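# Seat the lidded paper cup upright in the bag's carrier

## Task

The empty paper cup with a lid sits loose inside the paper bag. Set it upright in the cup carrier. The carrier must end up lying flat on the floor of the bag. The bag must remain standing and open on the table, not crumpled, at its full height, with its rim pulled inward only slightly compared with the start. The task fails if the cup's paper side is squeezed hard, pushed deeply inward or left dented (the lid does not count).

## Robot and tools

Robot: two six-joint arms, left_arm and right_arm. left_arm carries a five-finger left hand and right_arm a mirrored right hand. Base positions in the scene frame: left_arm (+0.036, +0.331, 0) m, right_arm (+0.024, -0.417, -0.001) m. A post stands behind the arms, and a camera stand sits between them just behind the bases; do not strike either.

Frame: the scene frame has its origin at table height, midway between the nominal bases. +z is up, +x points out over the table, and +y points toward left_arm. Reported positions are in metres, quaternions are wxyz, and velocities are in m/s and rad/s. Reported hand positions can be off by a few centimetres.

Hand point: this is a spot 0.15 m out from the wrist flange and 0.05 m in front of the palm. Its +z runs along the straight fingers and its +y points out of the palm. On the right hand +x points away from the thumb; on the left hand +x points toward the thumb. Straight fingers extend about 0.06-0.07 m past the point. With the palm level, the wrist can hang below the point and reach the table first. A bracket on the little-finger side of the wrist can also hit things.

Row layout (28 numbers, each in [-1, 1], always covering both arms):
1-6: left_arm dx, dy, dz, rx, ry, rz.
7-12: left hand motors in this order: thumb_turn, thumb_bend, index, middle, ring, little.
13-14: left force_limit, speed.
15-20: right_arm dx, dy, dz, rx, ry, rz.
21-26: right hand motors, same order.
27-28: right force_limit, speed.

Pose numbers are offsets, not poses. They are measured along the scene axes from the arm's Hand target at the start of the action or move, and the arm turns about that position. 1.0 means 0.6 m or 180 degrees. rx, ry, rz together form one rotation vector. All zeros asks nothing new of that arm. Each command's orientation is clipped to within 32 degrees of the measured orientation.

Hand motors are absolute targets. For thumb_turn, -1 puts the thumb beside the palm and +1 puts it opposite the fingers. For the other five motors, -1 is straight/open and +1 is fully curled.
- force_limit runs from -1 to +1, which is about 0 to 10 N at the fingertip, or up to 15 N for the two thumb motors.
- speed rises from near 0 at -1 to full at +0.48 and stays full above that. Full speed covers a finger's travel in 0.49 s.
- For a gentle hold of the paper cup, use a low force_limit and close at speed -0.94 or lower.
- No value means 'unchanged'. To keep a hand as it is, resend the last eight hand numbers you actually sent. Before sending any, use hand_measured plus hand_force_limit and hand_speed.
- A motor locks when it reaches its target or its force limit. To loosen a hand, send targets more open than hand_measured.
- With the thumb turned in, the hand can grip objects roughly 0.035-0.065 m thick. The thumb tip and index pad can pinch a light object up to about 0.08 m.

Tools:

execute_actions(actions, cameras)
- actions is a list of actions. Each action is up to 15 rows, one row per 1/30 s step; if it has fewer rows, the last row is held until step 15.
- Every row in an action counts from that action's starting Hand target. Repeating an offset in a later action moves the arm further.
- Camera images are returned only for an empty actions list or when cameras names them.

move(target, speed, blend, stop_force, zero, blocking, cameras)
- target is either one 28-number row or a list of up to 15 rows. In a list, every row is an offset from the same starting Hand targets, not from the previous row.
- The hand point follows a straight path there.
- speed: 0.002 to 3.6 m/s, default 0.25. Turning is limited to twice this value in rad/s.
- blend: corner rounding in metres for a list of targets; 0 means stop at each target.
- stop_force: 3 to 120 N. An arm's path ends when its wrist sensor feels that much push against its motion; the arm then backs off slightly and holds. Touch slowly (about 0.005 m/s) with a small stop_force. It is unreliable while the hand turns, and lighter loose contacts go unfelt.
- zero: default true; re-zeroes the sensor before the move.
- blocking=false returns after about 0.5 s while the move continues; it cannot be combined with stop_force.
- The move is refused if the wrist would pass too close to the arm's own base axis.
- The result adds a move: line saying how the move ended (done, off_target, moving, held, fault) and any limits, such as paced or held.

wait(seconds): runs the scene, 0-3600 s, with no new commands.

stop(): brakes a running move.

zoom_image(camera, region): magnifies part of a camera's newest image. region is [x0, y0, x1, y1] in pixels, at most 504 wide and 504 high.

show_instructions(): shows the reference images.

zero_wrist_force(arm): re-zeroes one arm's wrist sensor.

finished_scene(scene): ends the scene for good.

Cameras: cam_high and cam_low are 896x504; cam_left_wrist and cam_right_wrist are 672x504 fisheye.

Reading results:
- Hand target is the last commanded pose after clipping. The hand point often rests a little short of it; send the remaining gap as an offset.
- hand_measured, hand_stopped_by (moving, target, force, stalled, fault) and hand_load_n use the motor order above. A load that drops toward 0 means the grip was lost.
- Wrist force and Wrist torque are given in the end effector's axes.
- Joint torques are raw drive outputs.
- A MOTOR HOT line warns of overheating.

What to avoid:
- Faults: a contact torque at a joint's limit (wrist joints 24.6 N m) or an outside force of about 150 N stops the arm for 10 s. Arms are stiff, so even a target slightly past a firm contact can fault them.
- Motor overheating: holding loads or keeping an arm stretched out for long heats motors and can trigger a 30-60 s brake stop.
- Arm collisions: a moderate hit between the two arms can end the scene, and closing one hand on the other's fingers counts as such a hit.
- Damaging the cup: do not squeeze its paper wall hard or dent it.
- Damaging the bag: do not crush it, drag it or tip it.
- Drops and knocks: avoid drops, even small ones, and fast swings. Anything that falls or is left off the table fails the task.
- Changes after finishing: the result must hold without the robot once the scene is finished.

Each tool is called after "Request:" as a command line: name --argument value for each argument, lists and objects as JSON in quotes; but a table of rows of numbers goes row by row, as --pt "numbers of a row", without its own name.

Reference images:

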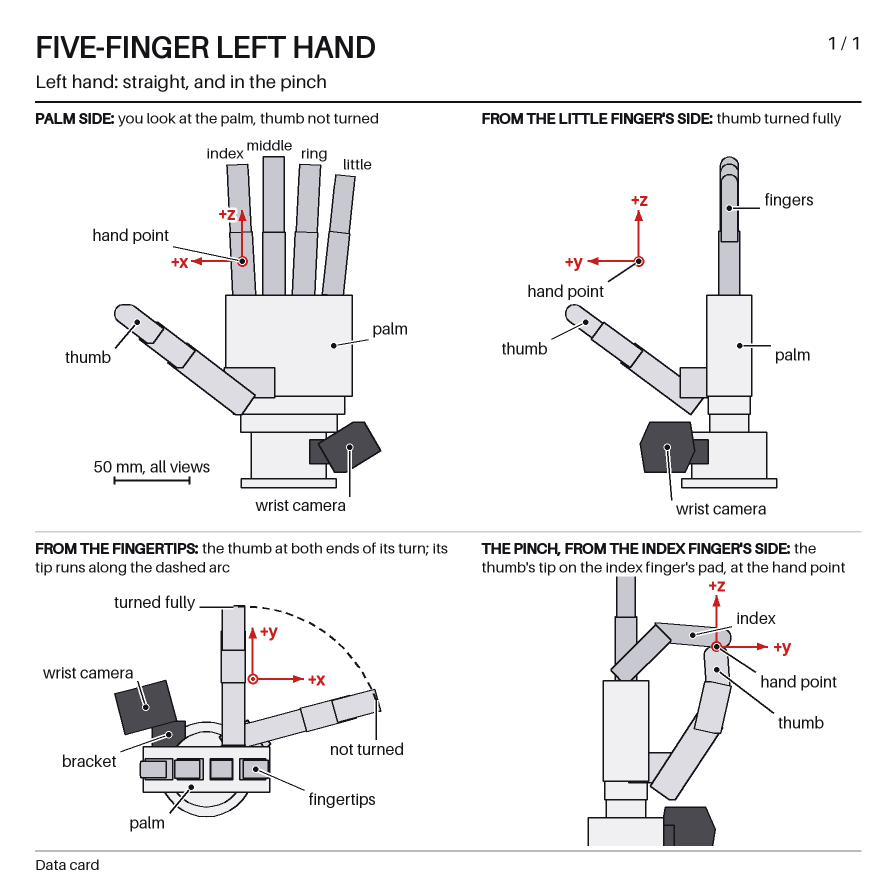

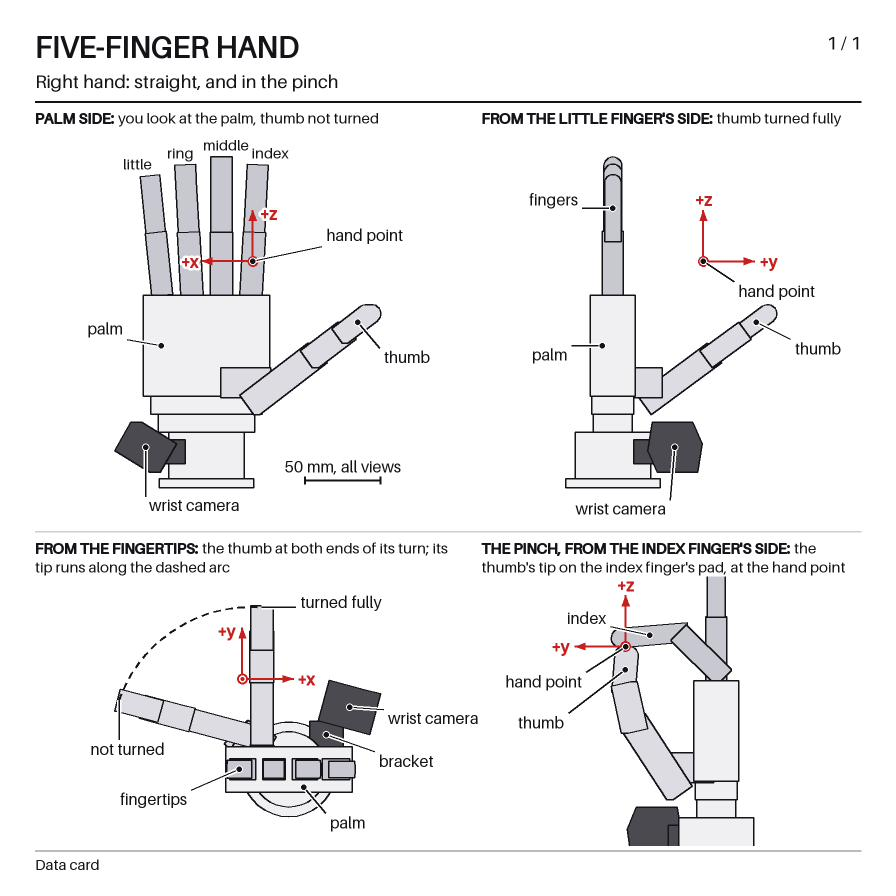

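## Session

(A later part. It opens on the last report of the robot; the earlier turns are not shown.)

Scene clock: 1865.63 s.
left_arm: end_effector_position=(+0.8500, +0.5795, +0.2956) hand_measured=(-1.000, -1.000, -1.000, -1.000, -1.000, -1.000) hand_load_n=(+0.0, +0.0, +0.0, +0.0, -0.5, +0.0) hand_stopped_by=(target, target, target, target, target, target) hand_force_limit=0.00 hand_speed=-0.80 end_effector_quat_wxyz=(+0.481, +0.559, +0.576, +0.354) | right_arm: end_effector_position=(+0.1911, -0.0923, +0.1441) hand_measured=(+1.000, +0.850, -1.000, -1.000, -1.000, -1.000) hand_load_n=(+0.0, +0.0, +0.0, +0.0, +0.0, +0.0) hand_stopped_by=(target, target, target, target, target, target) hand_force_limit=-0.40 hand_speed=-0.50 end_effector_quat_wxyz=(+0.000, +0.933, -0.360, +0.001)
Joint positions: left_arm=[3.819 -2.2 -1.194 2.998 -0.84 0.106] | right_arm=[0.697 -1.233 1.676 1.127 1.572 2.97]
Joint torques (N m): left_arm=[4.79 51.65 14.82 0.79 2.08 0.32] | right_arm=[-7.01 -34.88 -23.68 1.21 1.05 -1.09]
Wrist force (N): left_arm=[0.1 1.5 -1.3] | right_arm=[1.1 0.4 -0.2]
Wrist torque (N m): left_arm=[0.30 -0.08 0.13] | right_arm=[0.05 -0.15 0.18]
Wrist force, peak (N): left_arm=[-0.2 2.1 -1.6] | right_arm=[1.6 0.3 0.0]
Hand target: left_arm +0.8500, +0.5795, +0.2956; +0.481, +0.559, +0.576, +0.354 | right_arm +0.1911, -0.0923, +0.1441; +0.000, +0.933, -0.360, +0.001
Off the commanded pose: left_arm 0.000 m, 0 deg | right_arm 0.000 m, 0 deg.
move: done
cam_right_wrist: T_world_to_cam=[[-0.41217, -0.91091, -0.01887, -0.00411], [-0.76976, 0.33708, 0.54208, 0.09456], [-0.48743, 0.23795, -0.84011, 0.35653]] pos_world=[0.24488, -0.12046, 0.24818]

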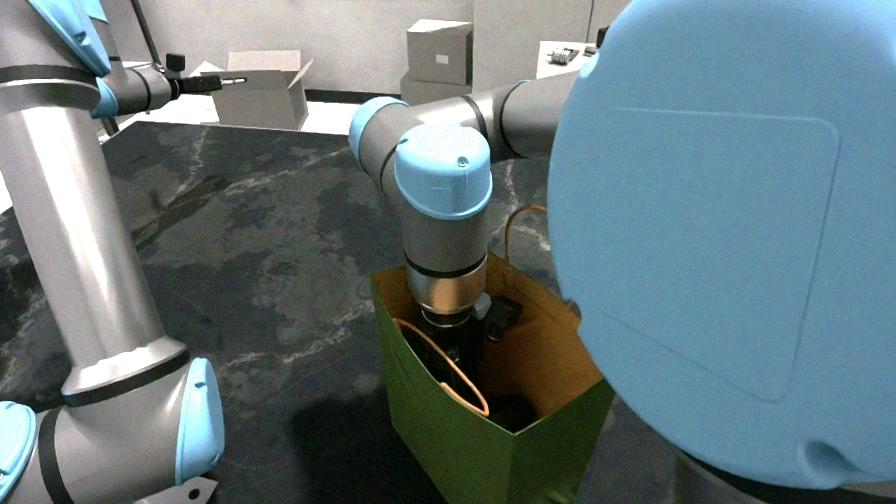

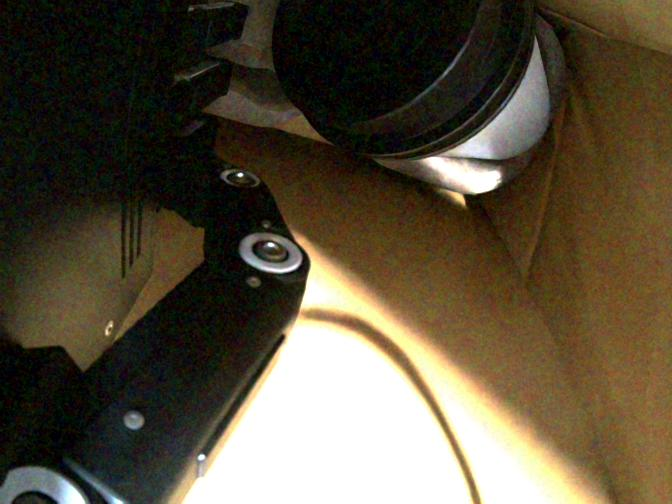

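Request:
execute_actions --actions '[]'

Request:
zoom_image --camera "cam_right_wrist" --region '[170, 0, 670, 300]'

Scene clock: 1891.43 s.
left_arm: end_effector_position=(+0.8500, +0.5795, +0.2956) hand_measured=(-1.000, -1.000, -1.000, -1.000, -1.000, -1.000) hand_load_n=(+0.0, +0.0, +0.0, +0.0, +0.0, +0.0) hand_stopped_by=(target, target, target, target, target, target) hand_force_limit=0.00 hand_speed=-0.80 end_effector_quat_wxyz=(+0.481, +0.559, +0.576, +0.354) | right_arm: end_effector_position=(+0.1911, -0.0923, +0.1441) hand_measured=(+1.000, +0.850, -1.000, -1.000, -1.000, -1.000) hand_load_n=(+0.0, +0.0, +0.0, +0.0, +0.0, +0.0) hand_stopped_by=(target, target, target, target, target, target) hand_force_limit=-0.40 hand_speed=-0.50 end_effector_quat_wxyz=(+0.000, +0.933, -0.360, +0.001)
Joint positions: left_arm=[3.819 -2.2 -1.194 2.998 -0.84 0.106] | right_arm=[0.697 -1.233 1.676 1.127 1.572 2.97]
Joint velocities: within noise
Joint torques (N m): left_arm=[4.63 52.49 14.74 0.76 2.18 0.43] | right_arm=[-0.5 -34.54 -23.1 1.08 0.84 0.79]
Wrist force (N): left_arm=[0.1 1.7 -1.6] | right_arm=[1.0 -0.2 -0.1]
Wrist torque (N m): left_arm=[0.34 -0.09 0.13] | right_arm=[-0.04 -0.15 0.17]
Wrist force, peak (N): left_arm=[-0.3 1.9 -1.7] | right_arm=[1.4 0.2 -0.3]
Hand target: left_arm +0.8500, +0.5795, +0.2956; +0.481, +0.559, +0.576, +0.354 | right_arm +0.1911, -0.0923, +0.1441; +0.000, +0.933, -0.360, +0.001
Off the commanded pose: left_arm 0.000 m, 0 deg | right_arm 0.000 m, 0 deg.
camera_calibration:
cam_left_wrist: T_world_to_cam=[[-0.34113, 0.16488, -0.92544, 0.45826], [-0.33017, 0.90075, 0.28219, -0.33213], [0.88013, 0.40182, -0.25283, -0.79138]] pos_world=[0.74318, 0.54159, 0.31773]
cam_right_wrist: T_world_to_cam=[[-0.41217, -0.91091, -0.01887, -0.00411], [-0.76976, 0.33708, 0.54208, 0.09456], [-0.48743, 0.23795, -0.84011, 0.35653]] pos_world=[0.24488, -0.12046, 0.24818]

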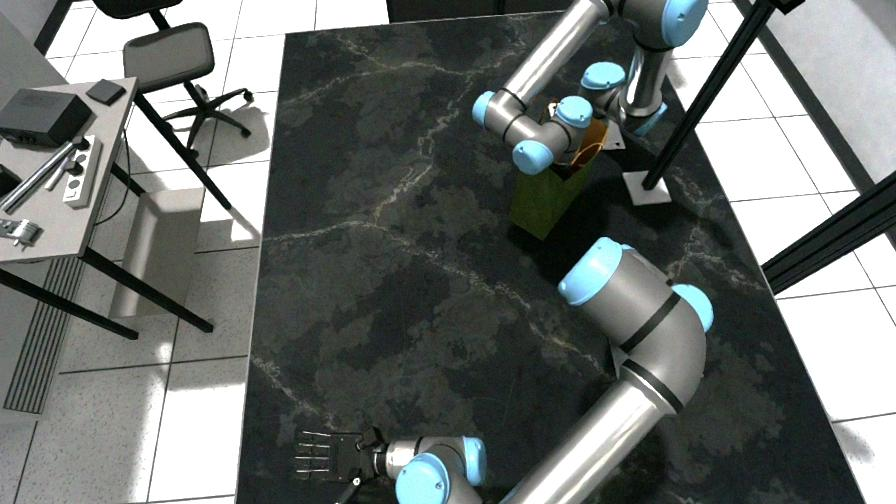

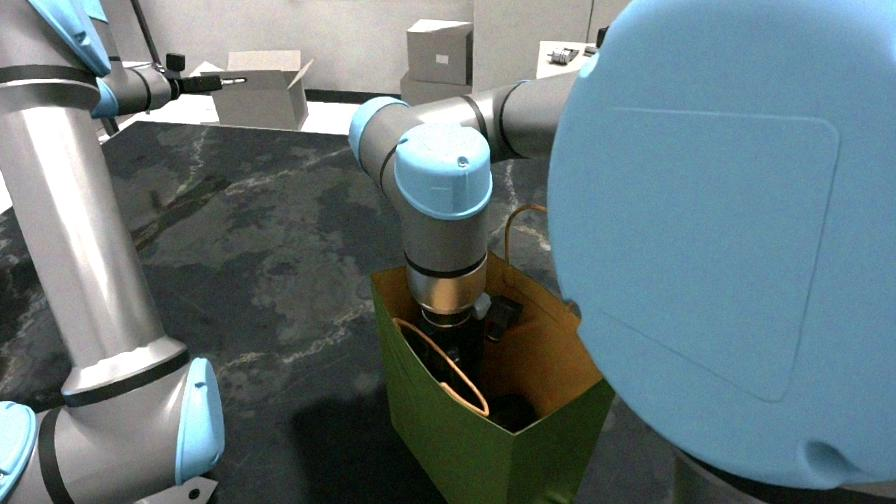

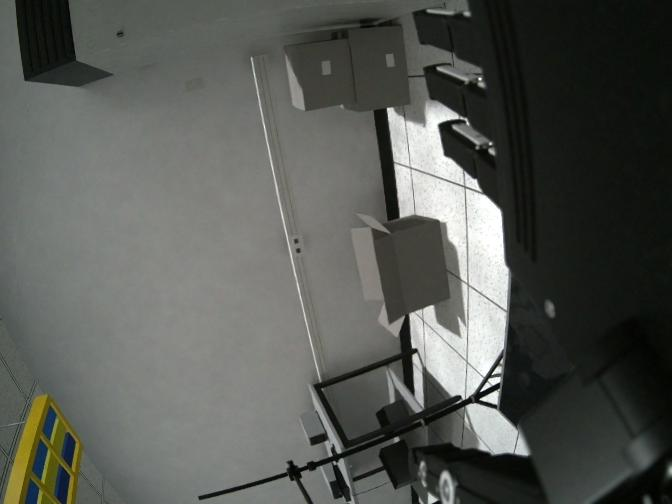

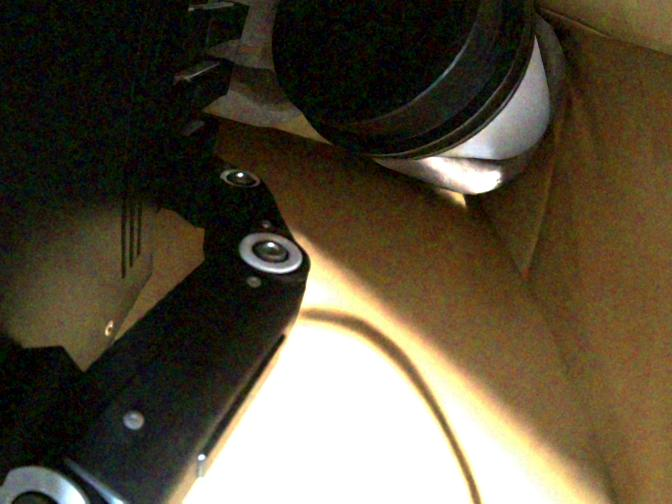

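Scaled by 1.008 from the camera's image (finer frame: 960x720).

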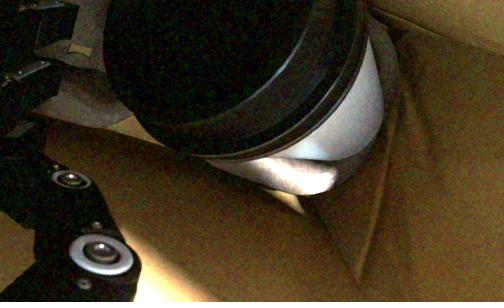

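Request:
move --target '[0,0,0,0,0,0,-1,-1,-1,-1,-1,-1,0,-0.8,-0.0077,-0.008,-0.0252,0,0,0,1,0.85,-1,-1,-1,-1,-0.4,-0.5]' --speed 0.06 --stop_force 3

Request:
execute_actions --actions '[[[0,0,0,0,0,0,-1,-1,-1,-1,-1,-1,0,-0.8,0,0,0,0,0,0,1,0.85,-0.6,-0.5,-0.5,-0.5,-0.4,-0.5]]]' --cameras '["cam_right_wrist","cam_low"]'

Request:
zoom_image --camera "cam_right_wrist" --region '[170, 0, 670, 300]'

Scene clock: 1911.07 s.
left_arm: end_effector_position=(+0.8500, +0.5795, +0.2956) hand_measured=(-1.000, -1.000, -1.000, -1.000, -1.000, -1.000) hand_load_n=(+0.0, +0.0, +0.0, +0.0, +0.0, +0.0) hand_stopped_by=(target, target, target, target, target, target) hand_force_limit=0.00 hand_speed=-0.80 end_effector_quat_wxyz=(+0.481, +0.559, +0.576, +0.354) | right_arm: end_effector_position=(+0.1865, -0.0971, +0.1290) hand_measured=(+1.000, +0.850, -1.000, -1.000, -1.000, -1.000) hand_load_n=(+0.0, +0.0, +0.0, +0.0, +0.0, +0.0) hand_stopped_by=(target, target, target, target, target, target) hand_force_limit=-0.40 hand_speed=-0.50 end_effector_quat_wxyz=(+0.000, +0.933, -0.360, +0.001)
Joint positions: left_arm=[3.819 -2.2 -1.194 2.998 -0.84 0.106] | right_arm=[0.694 -1.231 1.717 1.084 1.572 2.968]
Joint torques (N m): left_arm=[4.83 51.82 14.49 0.83 2.15 0.32] | right_arm=[-0.59 -30.84 -23.12 1.55 0.97 0.94]
Wrist force (N): left_arm=[-0.2 1.6 -1.8] | right_arm=[1.3 0.1 0.1]
Wrist torque (N m): left_arm=[0.34 -0.05 0.12] | right_arm=[0.00 -0.17 0.19]
Wrist force, peak (N): left_arm=[0.0 2.0 -1.8] | right_arm=[1.5 0.5 0.3]
Hand target: left_arm +0.8500, +0.5795, +0.2956; +0.481, +0.559, +0.576, +0.354 | right_arm +0.1865, -0.0971, +0.1290; +0.000, +0.933, -0.360, +0.001
Off the commanded pose: left_arm 0.000 m, 0 deg | right_arm 0.000 m, 0 deg.
move: done

Scene clock: 1911.77 s.
left_arm: end_effector_position=(+0.8500, +0.5795, +0.2956) hand_measured=(-1.000, -1.000, -1.000, -1.000, -1.000, -1.000) hand_load_n=(+0.0, +0.0, +0.0, +0.0, +0.0, +0.0) hand_stopped_by=(target, target, target, target, target, target) hand_force_limit=0.00 hand_speed=-0.80 end_effector_quat_wxyz=(+0.481, +0.559, +0.576, +0.354) | right_arm: end_effector_position=(+0.1865, -0.0971, +0.1290) hand_measured=(+1.000, +0.850, -0.600, -0.500, -0.500, -0.500) hand_load_n=(+0.0, +0.0, +0.0, +0.0, +0.0, +0.0) hand_stopped_by=(target, target, target, target, target, target) hand_force_limit=-0.40 hand_speed=-0.50 end_effector_quat_wxyz=(+0.000, +0.933, -0.360, +0.001)
Joint positions: left_arm=[3.819 -2.2 -1.194 2.998 -0.84 0.106] | right_arm=[0.694 -1.231 1.717 1.084 1.572 2.968]
Joint torques (N m): left_arm=[5.2 51.68 14.72 0.86 2.13 0.4] | right_arm=[6.79 -33.09 -20.75 1.09 0.97 1.12]
Wrist force (N): left_arm=[0.4 1.7 -1.5] | right_arm=[1.2 0.3 0.2]
Wrist torque (N m): left_arm=[0.33 -0.13 0.15] | right_arm=[0.04 -0.17 0.19]
Wrist force, peak (N): left_arm=[-0.2 2.0 -1.6] | right_arm=[1.1 -0.8 -0.2]
Hand target: left_arm +0.8500, +0.5795, +0.2956; +0.481, +0.559, +0.576, +0.354 | right_arm +0.1865, -0.0971, +0.1290; +0.000, +0.933, -0.360, +0.001
Off the commanded pose: left_arm 0.000 m, 0 deg | right_arm 0.000 m, 0 deg.
Step readings (end_effector_position of left_arm | right_arm):
0: (+0.8500, +0.5795, +0.2956) | (+0.1865, -0.0971, +0.1290)
1: (+0.8500, +0.5795, +0.2956) | (+0.1865, -0.0971, +0.1290)
2: (+0.8500, +0.5795, +0.2956) | (+0.1865, -0.0971, +0.1290)
4: (+0.8500, +0.5795, +0.2956) | (+0.1865, -0.0971, +0.1290)
8: (+0.8500, +0.5795, +0.2956) | (+0.1865, -0.0971, +0.1290)
15: (+0.8500, +0.5795, +0.2956) | (+0.1865, -0.0971, +0.1290)
cam_right_wrist: T_world_to_cam=[[-0.41217, -0.91091, -0.01887, -0.01067], [-0.76976, 0.33708, 0.54208, 0.10088], [-0.48743, 0.23795, -0.84011, 0.34266]] pos_world=[0.24028, -0.12526, 0.23298]
Images, in order (width x height): cam_low 896x504, cam_right_wrist 672x504.

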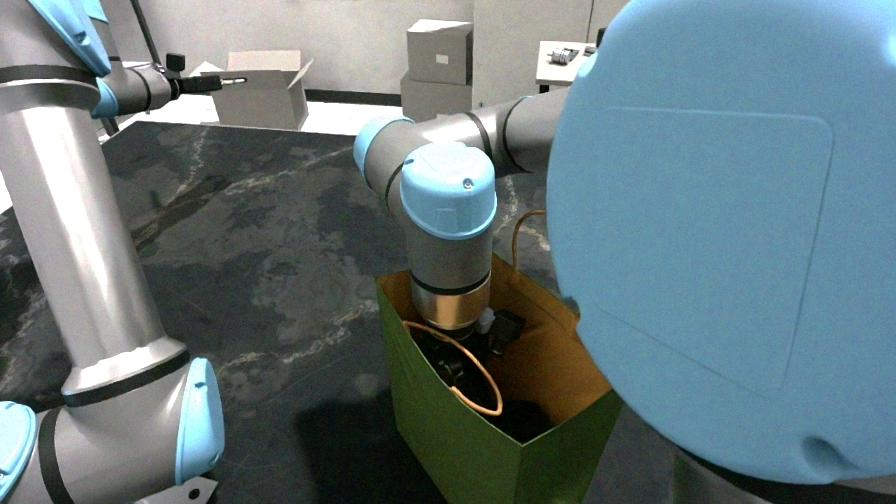

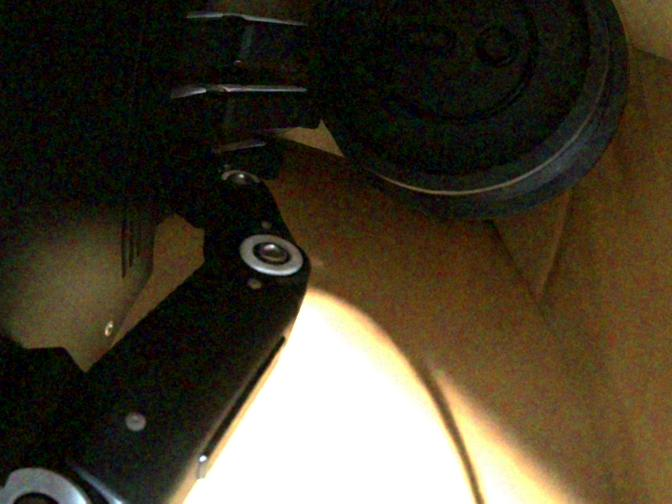

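Scaled by 1.008 from the camera's image (finer frame: 960x720).

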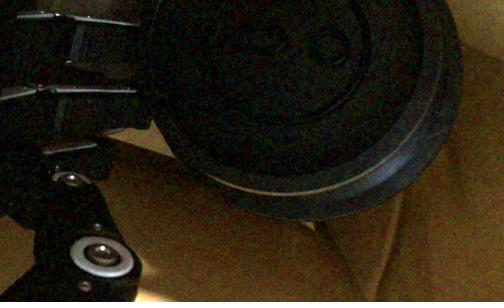

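Request:
move --target '[0,0,0,0,0,0,-1,-1,-1,-1,-1,-1,0,-0.8,0,0,0.025,0,0,0,1,0.85,-0.6,-0.5,-0.5,-0.5,-0.4,-0.5]' --speed 0.06 --stop_force 3

Request:
move --target '[0,0,0,0,0,0,-1,-1,-1,-1,-1,-1,0,-0.8,-0.01135,-0.0122,0,0,0,0,1,0.85,-0.6,-0.5,-0.5,-0.5,-0.4,-0.5]' --speed 0.06 --stop_force 3 --cameras '["cam_right_wrist","cam_low"]'

Request:
zoom_image --camera "cam_right_wrist" --region '[170, 0, 670, 300]'

Scene clock: 1931.63 s.
left_arm: end_effector_position=(+0.8500, +0.5795, +0.2956) hand_measured=(-1.000, -1.000, -1.000, -1.000, -1.000, -1.000) hand_load_n=(+0.0, +0.0, +0.0, +0.0, +0.0, +0.0) hand_stopped_by=(target, target, target, target, target, target) hand_force_limit=0.00 hand_speed=-0.80 end_effector_quat_wxyz=(+0.481, +0.559, +0.576, +0.354) | right_arm: end_effector_position=(+0.1865, -0.0971, +0.1440) hand_measured=(+1.000, +0.850, -0.600, -0.500, -0.500, -0.500) hand_load_n=(+0.0, +0.0, +0.0, +0.5, +0.0, +0.0) hand_stopped_by=(target, target, target, target, target, target) hand_force_limit=-0.40 hand_speed=-0.50 end_effector_quat_wxyz=(+0.000, +0.933, -0.360, +0.001)
Joint positions: left_arm=[3.819 -2.2 -1.194 2.998 -0.84 0.106] | right_arm=[0.694 -1.247 1.697 1.121 1.572 2.968]
Joint torques (N m): left_arm=[4.67 52.45 15.25 0.79 2.15 0.23] | right_arm=[7.31 -20.63 -5.67 2.27 -0.19 0.95]
Wrist force (N): left_arm=[0.1 1.8 -1.5] | right_arm=[0.9 0.4 0.2]
Wrist torque (N m): left_arm=[0.35 -0.08 0.13] | right_arm=[0.05 -0.14 0.17]
Wrist force, peak (N): left_arm=[0.2 2.0 -1.7] | right_arm=[1.5 0.3 -0.1]
Hand target: left_arm +0.8500, +0.5795, +0.2956; +0.481, +0.559, +0.576, +0.354 | right_arm +0.1865, -0.0971, +0.1440; +0.000, +0.933, -0.360, +0.001
Off the commanded pose: left_arm 0.000 m, 0 deg | right_arm 0.000 m, 0 deg.
move: done

Scene clock: 1932.87 s.
left_arm: end_effector_position=(+0.8500, +0.5795, +0.2956) hand_measured=(-1.000, -1.000, -1.000, -1.000, -1.000, -1.000) hand_load_n=(+0.0, +0.0, +0.0, +0.0, +0.0, +0.0) hand_stopped_by=(target, target, target, target, target, target) hand_force_limit=0.00 hand_speed=-0.80 end_effector_quat_wxyz=(+0.481, +0.559, +0.576, +0.354) | right_arm: end_effector_position=(+0.1797, -0.1044, +0.1440) hand_measured=(+1.000, +0.850, -0.600, -0.500, -0.500, -0.500) hand_load_n=(+0.0, +0.0, +0.0, +0.0, +0.0, +0.0) hand_stopped_by=(target, target, target, target, target, target) hand_force_limit=-0.40 hand_speed=-0.50 end_effector_quat_wxyz=(+0.000, +0.933, -0.360, +0.001)
Joint positions: left_arm=[3.819 -2.2 -1.194 2.998 -0.84 0.106] | right_arm=[0.69 -1.27 1.727 1.112 1.572 2.964]
Joint torques (N m): left_arm=[4.73 51.9 14.52 0.89 2.17 0.31] | right_arm=[6.61 -19.03 -23.41 3.64 0.15 1.02]
Wrist force (N): left_arm=[0.1 1.7 -1.6] | right_arm=[0.9 0.5 0.2]
Wrist torque (N m): left_arm=[0.34 -0.10 0.14] | right_arm=[0.07 -0.12 0.17]
Wrist force, peak (N): left_arm=[0.1 1.8 -1.7] | right_arm=[1.4 -0.3 0.0]
Hand target: left_arm +0.8500, +0.5795, +0.2956; +0.481, +0.559, +0.576, +0.354 | right_arm +0.1797, -0.1044, +0.1440; +0.000, +0.933, -0.360, +0.001
Off the commanded pose: left_arm 0.000 m, 0 deg | right_arm 0.000 m, 0 deg.
move: done
cam_right_wrist: T_world_to_cam=[[-0.41222, -0.91089, -0.01894, -0.01981], [-0.76974, 0.33707, 0.54211, 0.08996], [-0.48742, 0.23805, -0.84009, 0.35369]] pos_world=[0.23348, -0.13256, 0.24798]
Images, in order (width x height): cam_low 896x504, cam_right_wrist 672x504.

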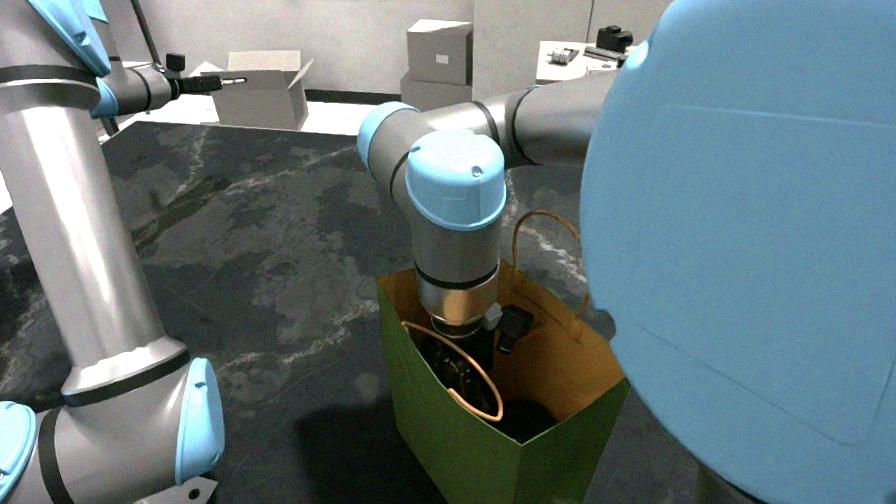

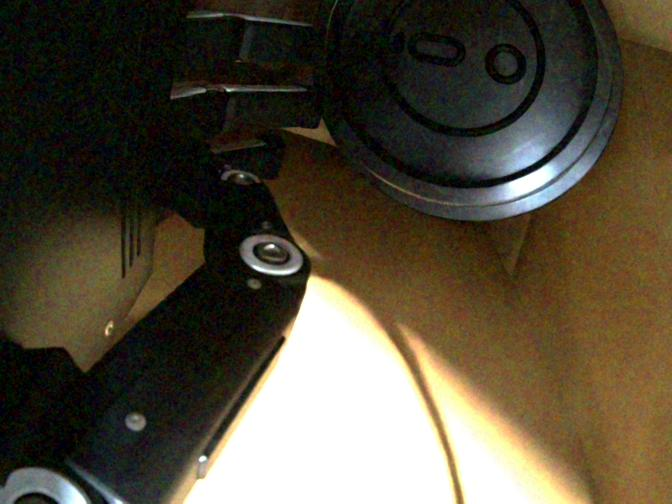

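Scaled by 1.008 from the camera's image (finer frame: 960x720).

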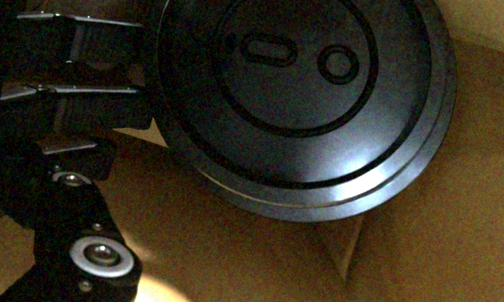

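Request:
zoom_image --camera "cam_low" --region '[360, 200, 660, 504]'

Scaled by 1.658 from the camera's image (finer frame: 1280x720).

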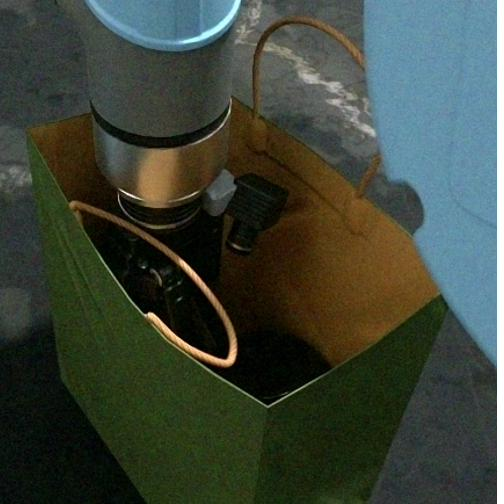

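Request:
move --target '[0,0,0,0,0,0,-1,-1,-1,-1,-1,-1,0,-0.8,-0.01135,-0.0122,0.005,0,0,0,1,0.85,-0.6,-0.5,-0.5,-0.5,-0.4,-0.5]' --speed 0.05 --stop_force 3 --cameras '["cam_right_wrist","cam_low"]'

Request:
zoom_image --camera "cam_right_wrist" --region '[170, 0, 670, 300]'

Request:
zoom_image --camera "cam_low" --region '[360, 200, 660, 504]'

Scene clock: 2015.93 s.
left_arm: end_effector_position=(+0.8500, +0.5795, +0.2956) hand_measured=(-1.000, -1.000, -1.000, -1.000, -1.000, -1.000) hand_load_n=(+0.0, +0.0, +0.0, +0.0, +0.0, +0.0) hand_stopped_by=(target, target, target, target, target, target) hand_force_limit=0.00 hand_speed=-0.80 end_effector_quat_wxyz=(+0.481, +0.559, +0.576, +0.354) | right_arm: end_effector_position=(+0.1729, -0.1117, +0.1470) hand_measured=(+1.000, +0.850, -0.600, -0.500, -0.500, -0.500) hand_load_n=(+0.0, +0.0, +0.0, +0.5, +0.0, +0.0) hand_stopped_by=(target, target, target, target, target, target) hand_force_limit=-0.40 hand_speed=-0.50 end_effector_quat_wxyz=(+0.000, +0.933, -0.360, +0.001)
Joint positions: left_arm=[3.819 -2.2 -1.194 2.998 -0.84 0.106] | right_arm=[0.686 -1.295 1.753 1.112 1.572 2.959]
Joint torques (N m): left_arm=[4.94 52.22 14.57 0.85 1.92 0.26] | right_arm=[7.84 -17.63 -23.72 1.2 -1.34 1.06]
Wrist force (N): left_arm=[-0.2 1.8 -1.5] | right_arm=[1.3 0.5 0.1]
Wrist torque (N m): left_arm=[0.35 -0.04 0.11] | right_arm=[0.08 -0.19 0.19]
Wrist force, peak (N): left_arm=[-0.1 1.8 -2.0] | right_arm=[1.4 0.7 0.2]
Hand target: left_arm +0.8500, +0.5795, +0.2956; +0.481, +0.559, +0.576, +0.354 | right_arm +0.1729, -0.1117, +0.1470; +0.000, +0.933, -0.360, +0.001
Off the commanded pose: left_arm 0.000 m, 0 deg | right_arm 0.000 m, 0 deg.
move: done
cam_right_wrist: T_world_to_cam=[[-0.41222, -0.91089, -0.01894, -0.0292], [-0.76974, 0.33707, 0.54211, 0.08556], [-0.48742, 0.23805, -0.84009, 0.35463]] pos_world=[0.22668, -0.13986, 0.25098]
Images, in order (width x height): cam_low 896x504, cam_right_wrist 672x504.

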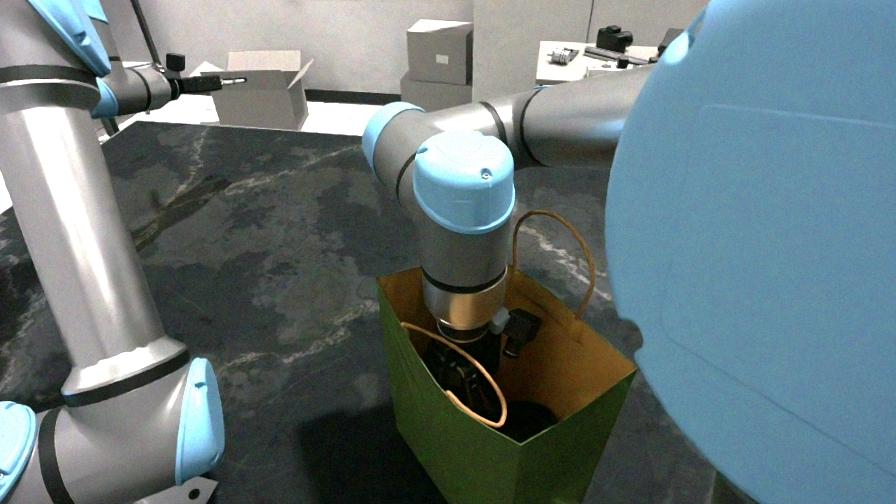

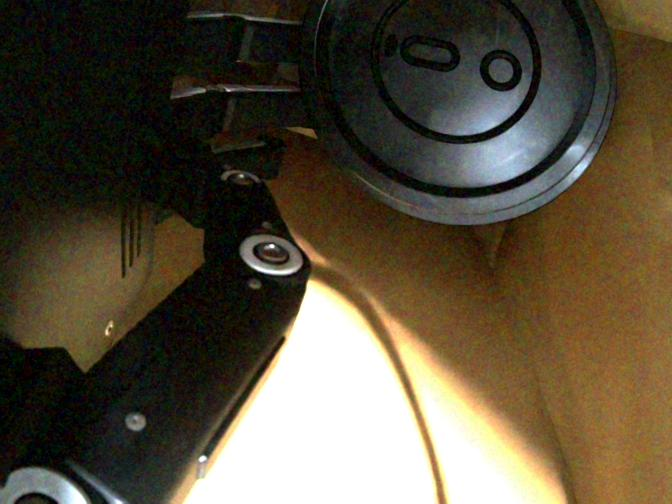

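Scaled by 1.008 from the camera's image (finer frame: 960x720).

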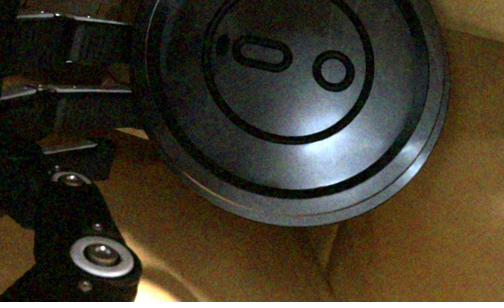

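Scaled by 1.658 from the camera's image (finer frame: 1280x720).

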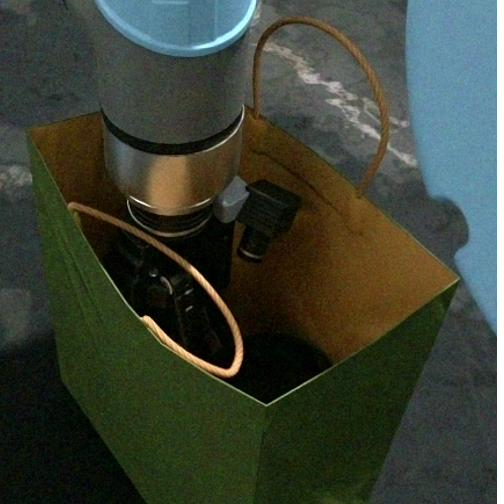

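Request:
move --target '[0,0,0,0,0,0,-1,-1,-1,-1,-1,-1,0,-0.8,-0.00568,-0.0061,-0.0167,0,0,0,1,0.85,-0.6,-0.5,-0.5,-0.5,-0.4,-0.5]' --speed 0.05 --stop_force 3 --cameras '["cam_right_wrist","cam_low"]'

Request:
zoom_image --camera "cam_right_wrist" --region '[170, 0, 670, 300]'

Request:
zoom_image --camera "cam_low" --region '[360, 200, 660, 504]'

Scene clock: 2051.70 s.
left_arm: end_effector_position=(+0.8500, +0.5795, +0.2956) hand_measured=(-1.000, -1.000, -1.000, -1.000, -1.000, -1.000) hand_load_n=(+0.0, +0.0, +0.0, +0.0, +0.0, +0.0) hand_stopped_by=(target, target, target, target, target, target) hand_force_limit=0.00 hand_speed=-0.80 end_effector_quat_wxyz=(+0.481, +0.559, +0.576, +0.354) | right_arm: end_effector_position=(+0.1695, -0.1154, +0.1370) hand_measured=(+1.000, +0.850, -0.600, -0.500, -0.500, -0.500) hand_load_n=(+0.0, +0.0, +0.0, +0.5, +0.0, +0.0) hand_stopped_by=(target, target, target, target, target, target) hand_force_limit=-0.40 hand_speed=-0.50 end_effector_quat_wxyz=(+0.000, +0.933, -0.360, +0.001)
Joint positions: left_arm=[3.819 -2.2 -1.194 2.998 -0.84 0.106] | right_arm=[0.683 -1.295 1.782 1.083 1.572 2.957]
Joint torques (N m): left_arm=[5.17 51.57 14.17 0.91 2.17 0.16] | right_arm=[0 -31.94 -23.71 3.44 -1.95 1.02]
Wrist force (N): left_arm=[-0.3 1.8 -1.8] | right_arm=[1.6 0.4 0.2]
Wrist torque (N m): left_arm=[0.36 -0.03 0.11] | right_arm=[0.05 -0.25 0.22]
Wrist force, peak (N): left_arm=[-0.1 1.9 -1.9] | right_arm=[1.6 0.4 0.2]
Hand target: left_arm +0.8500, +0.5795, +0.2956; +0.481, +0.559, +0.576, +0.354 | right_arm +0.1695, -0.1154, +0.1370; +0.000, +0.933, -0.360, +0.001
Off the commanded pose: left_arm 0.000 m, 0 deg | right_arm 0.000 m, 0 deg.
move: done
cam_right_wrist: T_world_to_cam=[[-0.41217, -0.91091, -0.01887, -0.03419], [-0.76976, 0.33708, 0.54208, 0.08963], [-0.48743, 0.23795, -0.84011, 0.34545]] pos_world=[0.22328, -0.14356, 0.24098]
Images, in order (width x height): cam_low 896x504, cam_right_wrist 672x504.

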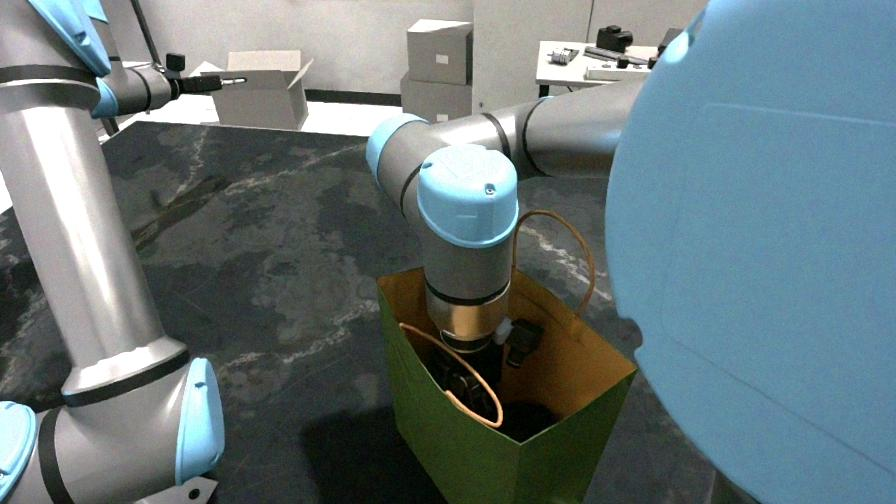

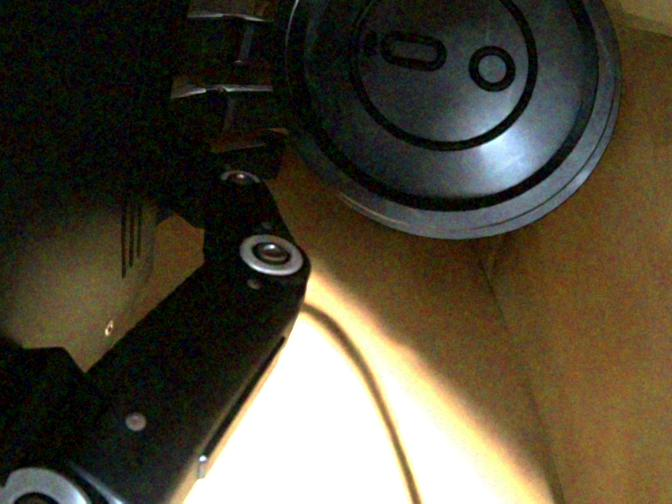

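Scaled by 1.008 from the camera's image (finer frame: 960x720).

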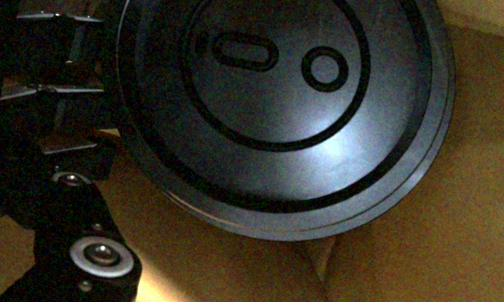

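Scaled by 1.658 from the camera's image (finer frame: 1280x720).

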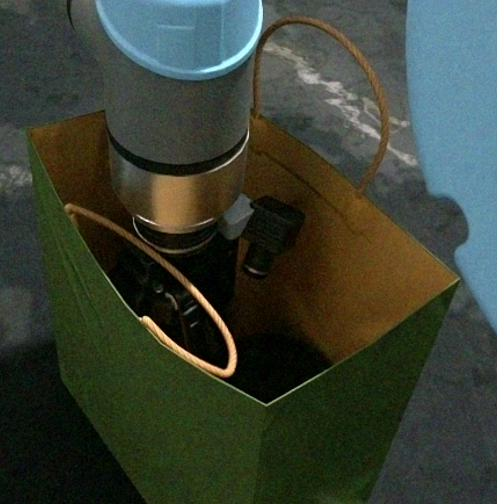

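Request:
move --target '[0,0,0,0,0,0,-1,-1,-1,-1,-1,-1,0,-0.8,0.01135,0.0122,0,0,0,0,1,0.85,-0.6,-0.5,-0.5,-0.5,-0.4,-0.5]' --speed 0.03 --cameras '["cam_right_wrist"]'

Request:
zoom_image --camera "cam_right_wrist" --region '[170, 0, 670, 300]'

Scene clock: 2188.43 s.
left_arm: end_effector_position=(+0.8500, +0.5795, +0.2956) hand_measured=(-1.000, -1.000, -1.000, -1.000, -1.000, -1.000) hand_load_n=(+0.0, +0.0, +0.0, +0.0, +0.0, +0.0) hand_stopped_by=(target, target, target, target, target, target) hand_force_limit=0.00 hand_speed=-0.80 end_effector_quat_wxyz=(+0.481, +0.559, +0.576, +0.354) | right_arm: end_effector_position=(+0.1763, -0.1080, +0.1370) hand_measured=(+1.000, +0.850, -0.600, -0.500, -0.500, -0.500) hand_load_n=(+0.0, +0.0, +0.0, +0.5, +0.5, +0.0) hand_stopped_by=(target, target, target, target, target, target) hand_force_limit=-0.40 hand_speed=-0.50 end_effector_quat_wxyz=(+0.000, +0.933, -0.360, +0.001) end_effector_velocity=(-0.002, -0.001, +0.000) end_effector_angular_velocity=(+0.000, +0.000, -0.001)
Joint positions: left_arm=[3.819 -2.2 -1.194 2.998 -0.84 0.106] | right_arm=[0.688 -1.273 1.752 1.091 1.572 2.962]
Joint velocities: left_arm=[within noise] | right_arm=[0 -0.005 0.006 -0.002 0 0.001]
Joint torques (N m): left_arm=[4.01 51.33 15.64 0.87 2.05 0.03] | right_arm=[-1.94 -32.46 -5.6 1.23 -1.6 -0.62]
Wrist force (N): left_arm=[-0.1 2.0 -1.5] | right_arm=[0.9 0.5 -0.1]
Wrist torque (N m): left_arm=[0.37 -0.06 0.11] | right_arm=[0.08 -0.13 0.02]
Wrist force, peak (N): left_arm=[0.0 2.2 -1.8] | right_arm=[1.4 0.8 0.6]
Hand target: left_arm +0.8500, +0.5795, +0.2956; +0.481, +0.559, +0.576, +0.354 | right_arm +0.1763, -0.1081, +0.1370; +0.000, +0.933, -0.360, +0.001
Off the commanded pose: left_arm 0.000 m, 0 deg | right_arm 0.000 m, 0 deg.
move: done
cam_right_wrist: T_world_to_cam=[[-0.41219, -0.91091, -0.01881, -0.02466], [-0.7697, 0.3371, 0.54215, 0.09234], [-0.48751, 0.23794, -0.84007, 0.34701]] pos_world=[0.23008, -0.13616, 0.24098]

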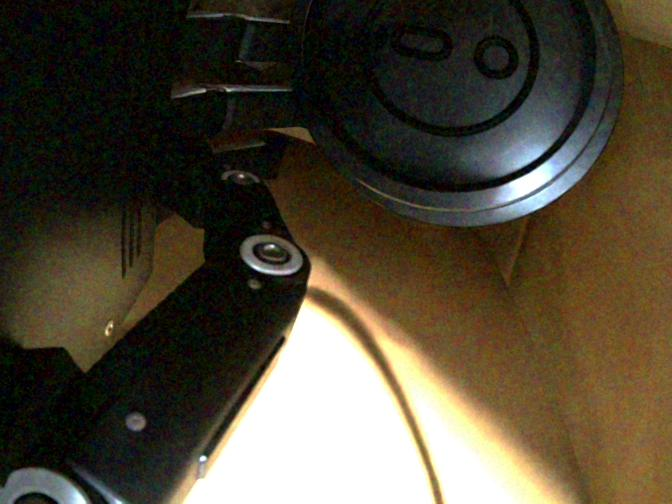

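Scaled by 1.008 from the camera's image (finer frame: 960x720).

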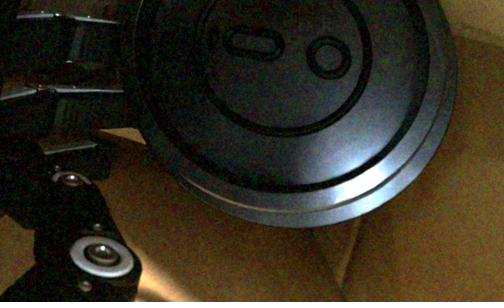

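Request:
move --target '[0,0,0,0,0,0,-1,-1,-1,-1,-1,-1,0,-0.8,-0.02043,-0.02197,0.01,0,0,0,1,0.85,-0.6,-0.5,-0.5,-0.5,-0.4,-0.5]' --speed 0.03 --stop_force 3 --cameras '["cam_right_wrist","cam_low"]'

Request:
zoom_image --camera "cam_right_wrist" --region '[170, 0, 670, 300]'

Request:
zoom_image --camera "cam_low" --region '[360, 200, 660, 504]'

Scene clock: 2197.07 s.
left_arm: end_effector_position=(+0.8500, +0.5795, +0.2956) hand_measured=(-1.000, -1.000, -1.000, -1.000, -1.000, -1.000) hand_load_n=(+0.0, +0.0, +0.0, +0.0, +0.0, +0.0) hand_stopped_by=(target, target, target, target, target, target) hand_force_limit=0.00 hand_speed=-0.80 end_effector_quat_wxyz=(+0.481, +0.559, +0.576, +0.354) | right_arm: end_effector_position=(+0.1640, -0.1213, +0.1430) hand_measured=(+1.000, +0.850, -0.600, -0.500, -0.500, -0.500) hand_load_n=(+0.0, +0.0, +0.0, +0.5, +0.0, +0.0) hand_stopped_by=(target, target, target, target, target, target) hand_force_limit=-0.40 hand_speed=-0.50 end_effector_quat_wxyz=(+0.000, +0.933, -0.360, +0.001)
Joint positions: left_arm=[3.819 -2.2 -1.194 2.998 -0.84 0.106] | right_arm=[0.679 -1.32 1.797 1.093 1.572 2.953]
Joint torques (N m): left_arm=[3.79 51.32 14.82 0.9 2.11 0.09] | right_arm=[8.22 -17.36 -23.55 1.27 0.63 1.33]
Wrist force (N): left_arm=[0.0 1.9 -1.7] | right_arm=[1.2 -0.3 0.0]
Wrist torque (N m): left_arm=[0.37 -0.07 0.12] | right_arm=[-0.04 -0.20 0.17]
Wrist force, peak (N): left_arm=[-0.1 2.2 -1.8] | right_arm=[1.6 0.2 0.0]
Hand target: left_arm +0.8500, +0.5795, +0.2956; +0.481, +0.559, +0.576, +0.354 | right_arm +0.1640, -0.1213, +0.1430; +0.000, +0.933, -0.360, +0.001
Off the commanded pose: left_arm 0.000 m, 0 deg | right_arm 0.000 m, 0 deg.
move: done
cam_right_wrist: T_world_to_cam=[[-0.41217, -0.91091, -0.01887, -0.04163], [-0.76976, 0.33708, 0.54208, 0.0841], [-0.48743, 0.23795, -0.84011, 0.34919]] pos_world=[0.21778, -0.14936, 0.24698]
Images, in order (width x height): cam_low 896x504, cam_right_wrist 672x504.

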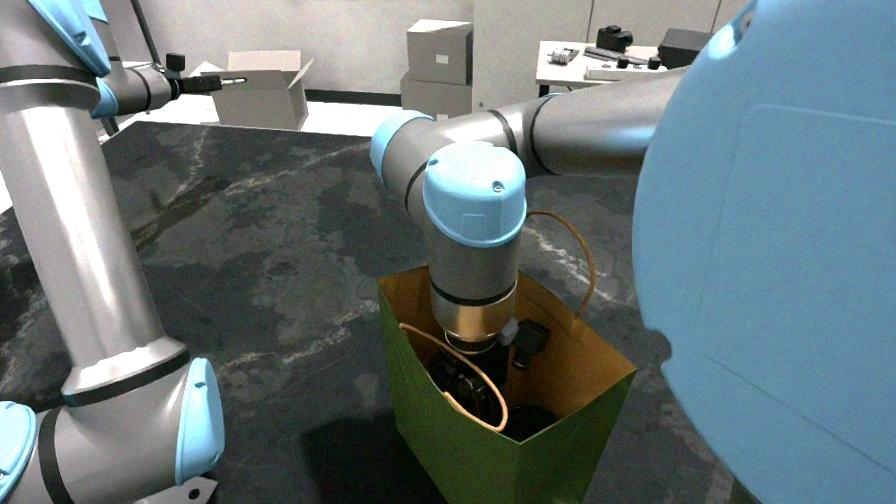

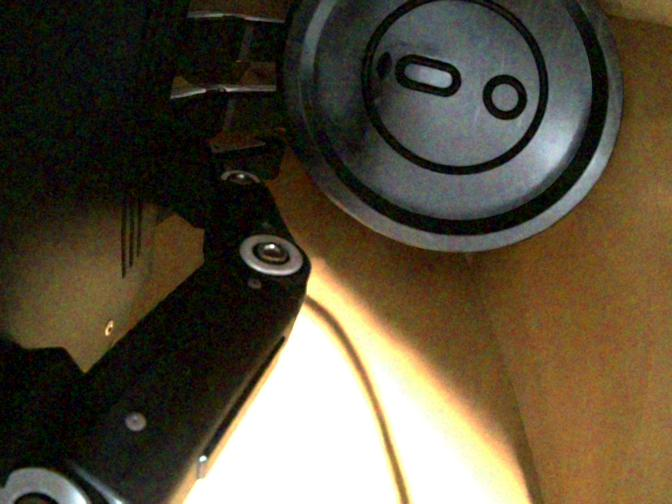

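Scaled by 1.008 from the camera's image (finer frame: 960x720).

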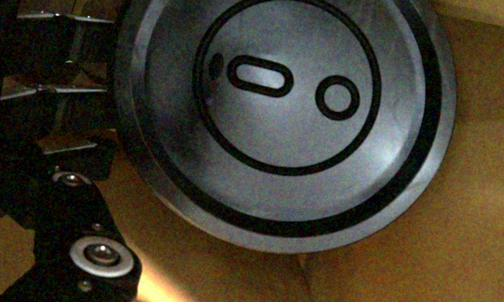

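Scaled by 1.658 from the camera's image (finer frame: 1280x720).

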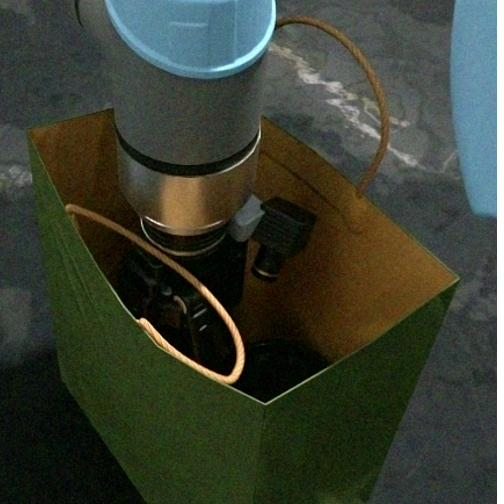

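Request:
move --target '[0,0,0,0,0,0,-1,-1,-1,-1,-1,-1,0,-0.8,0,0,0.025,0,0,0,1,0.85,-0.6,-0.5,-0.5,-0.5,-0.4,-0.5]' --speed 0.03 --stop_force 3 --cameras '["cam_right_wrist"]'

Request:
zoom_image --camera "cam_right_wrist" --region '[170, 0, 670, 300]'

Scene clock: 2275.80 s.
left_arm: end_effector_position=(+0.8500, +0.5795, +0.2956) hand_measured=(-1.000, -1.000, -1.000, -1.000, -1.000, -1.000) hand_load_n=(+0.0, +0.0, +0.0, +0.0, +0.0, +0.0) hand_stopped_by=(target, target, target, target, target, target) hand_force_limit=0.00 hand_speed=-0.80 end_effector_quat_wxyz=(+0.481, +0.559, +0.576, +0.354) | right_arm: end_effector_position=(+0.1640, -0.1213, +0.1580) hand_measured=(+1.000, +0.850, -0.600, -0.500, -0.500, -0.500) hand_load_n=(+0.0, +0.0, +0.0, +0.0, +0.5, +0.0) hand_stopped_by=(target, target, target, target, target, target) hand_force_limit=-0.40 hand_speed=-0.50 end_effector_quat_wxyz=(+0.000, +0.933, -0.360, +0.001)
Joint positions: left_arm=[3.819 -2.2 -1.194 2.998 -0.84 0.106] | right_arm=[0.679 -1.336 1.775 1.131 1.572 2.953]
Joint torques (N m): left_arm=[4.68 51.74 14.97 0.89 2.06 0.13] | right_arm=[9.04 -17.21 -6.44 2.25 -1.59 1.16]
Wrist force (N): left_arm=[0.2 1.8 -1.6] | right_arm=[1.0 -0.2 0.1]
Wrist torque (N m): left_arm=[0.35 -0.11 0.14] | right_arm=[0.01 -0.14 0.15]
Wrist force, peak (N): left_arm=[-0.2 2.2 -1.7] | right_arm=[1.6 -0.3 0.3]
Hand target: left_arm +0.8500, +0.5795, +0.2956; +0.481, +0.559, +0.576, +0.354 | right_arm +0.1640, -0.1213, +0.1580; +0.000, +0.933, -0.360, +0.001
Off the commanded pose: left_arm 0.000 m, 0 deg | right_arm 0.000 m, 0 deg.
move: done
cam_right_wrist: T_world_to_cam=[[-0.41217, -0.91091, -0.01887, -0.04135], [-0.76976, 0.33708, 0.54208, 0.07596], [-0.48743, 0.23795, -0.84011, 0.36179]] pos_world=[0.21778, -0.14936, 0.26198]

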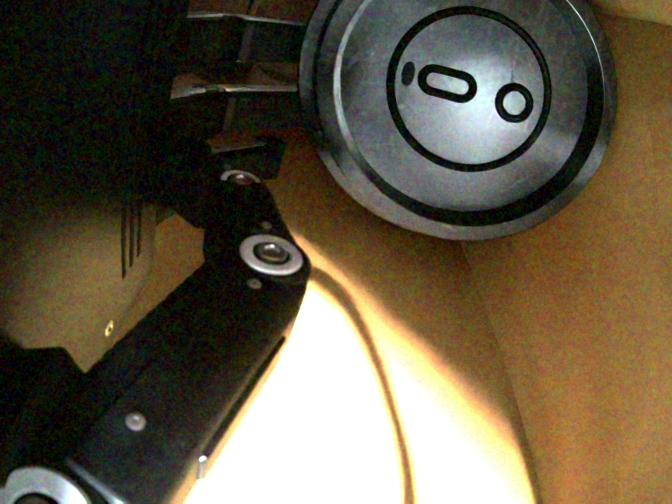

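Scaled by 1.008 from the camera's image (finer frame: 960x720).

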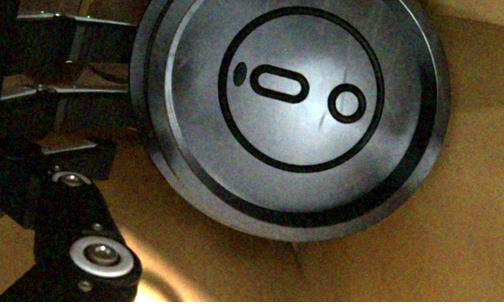

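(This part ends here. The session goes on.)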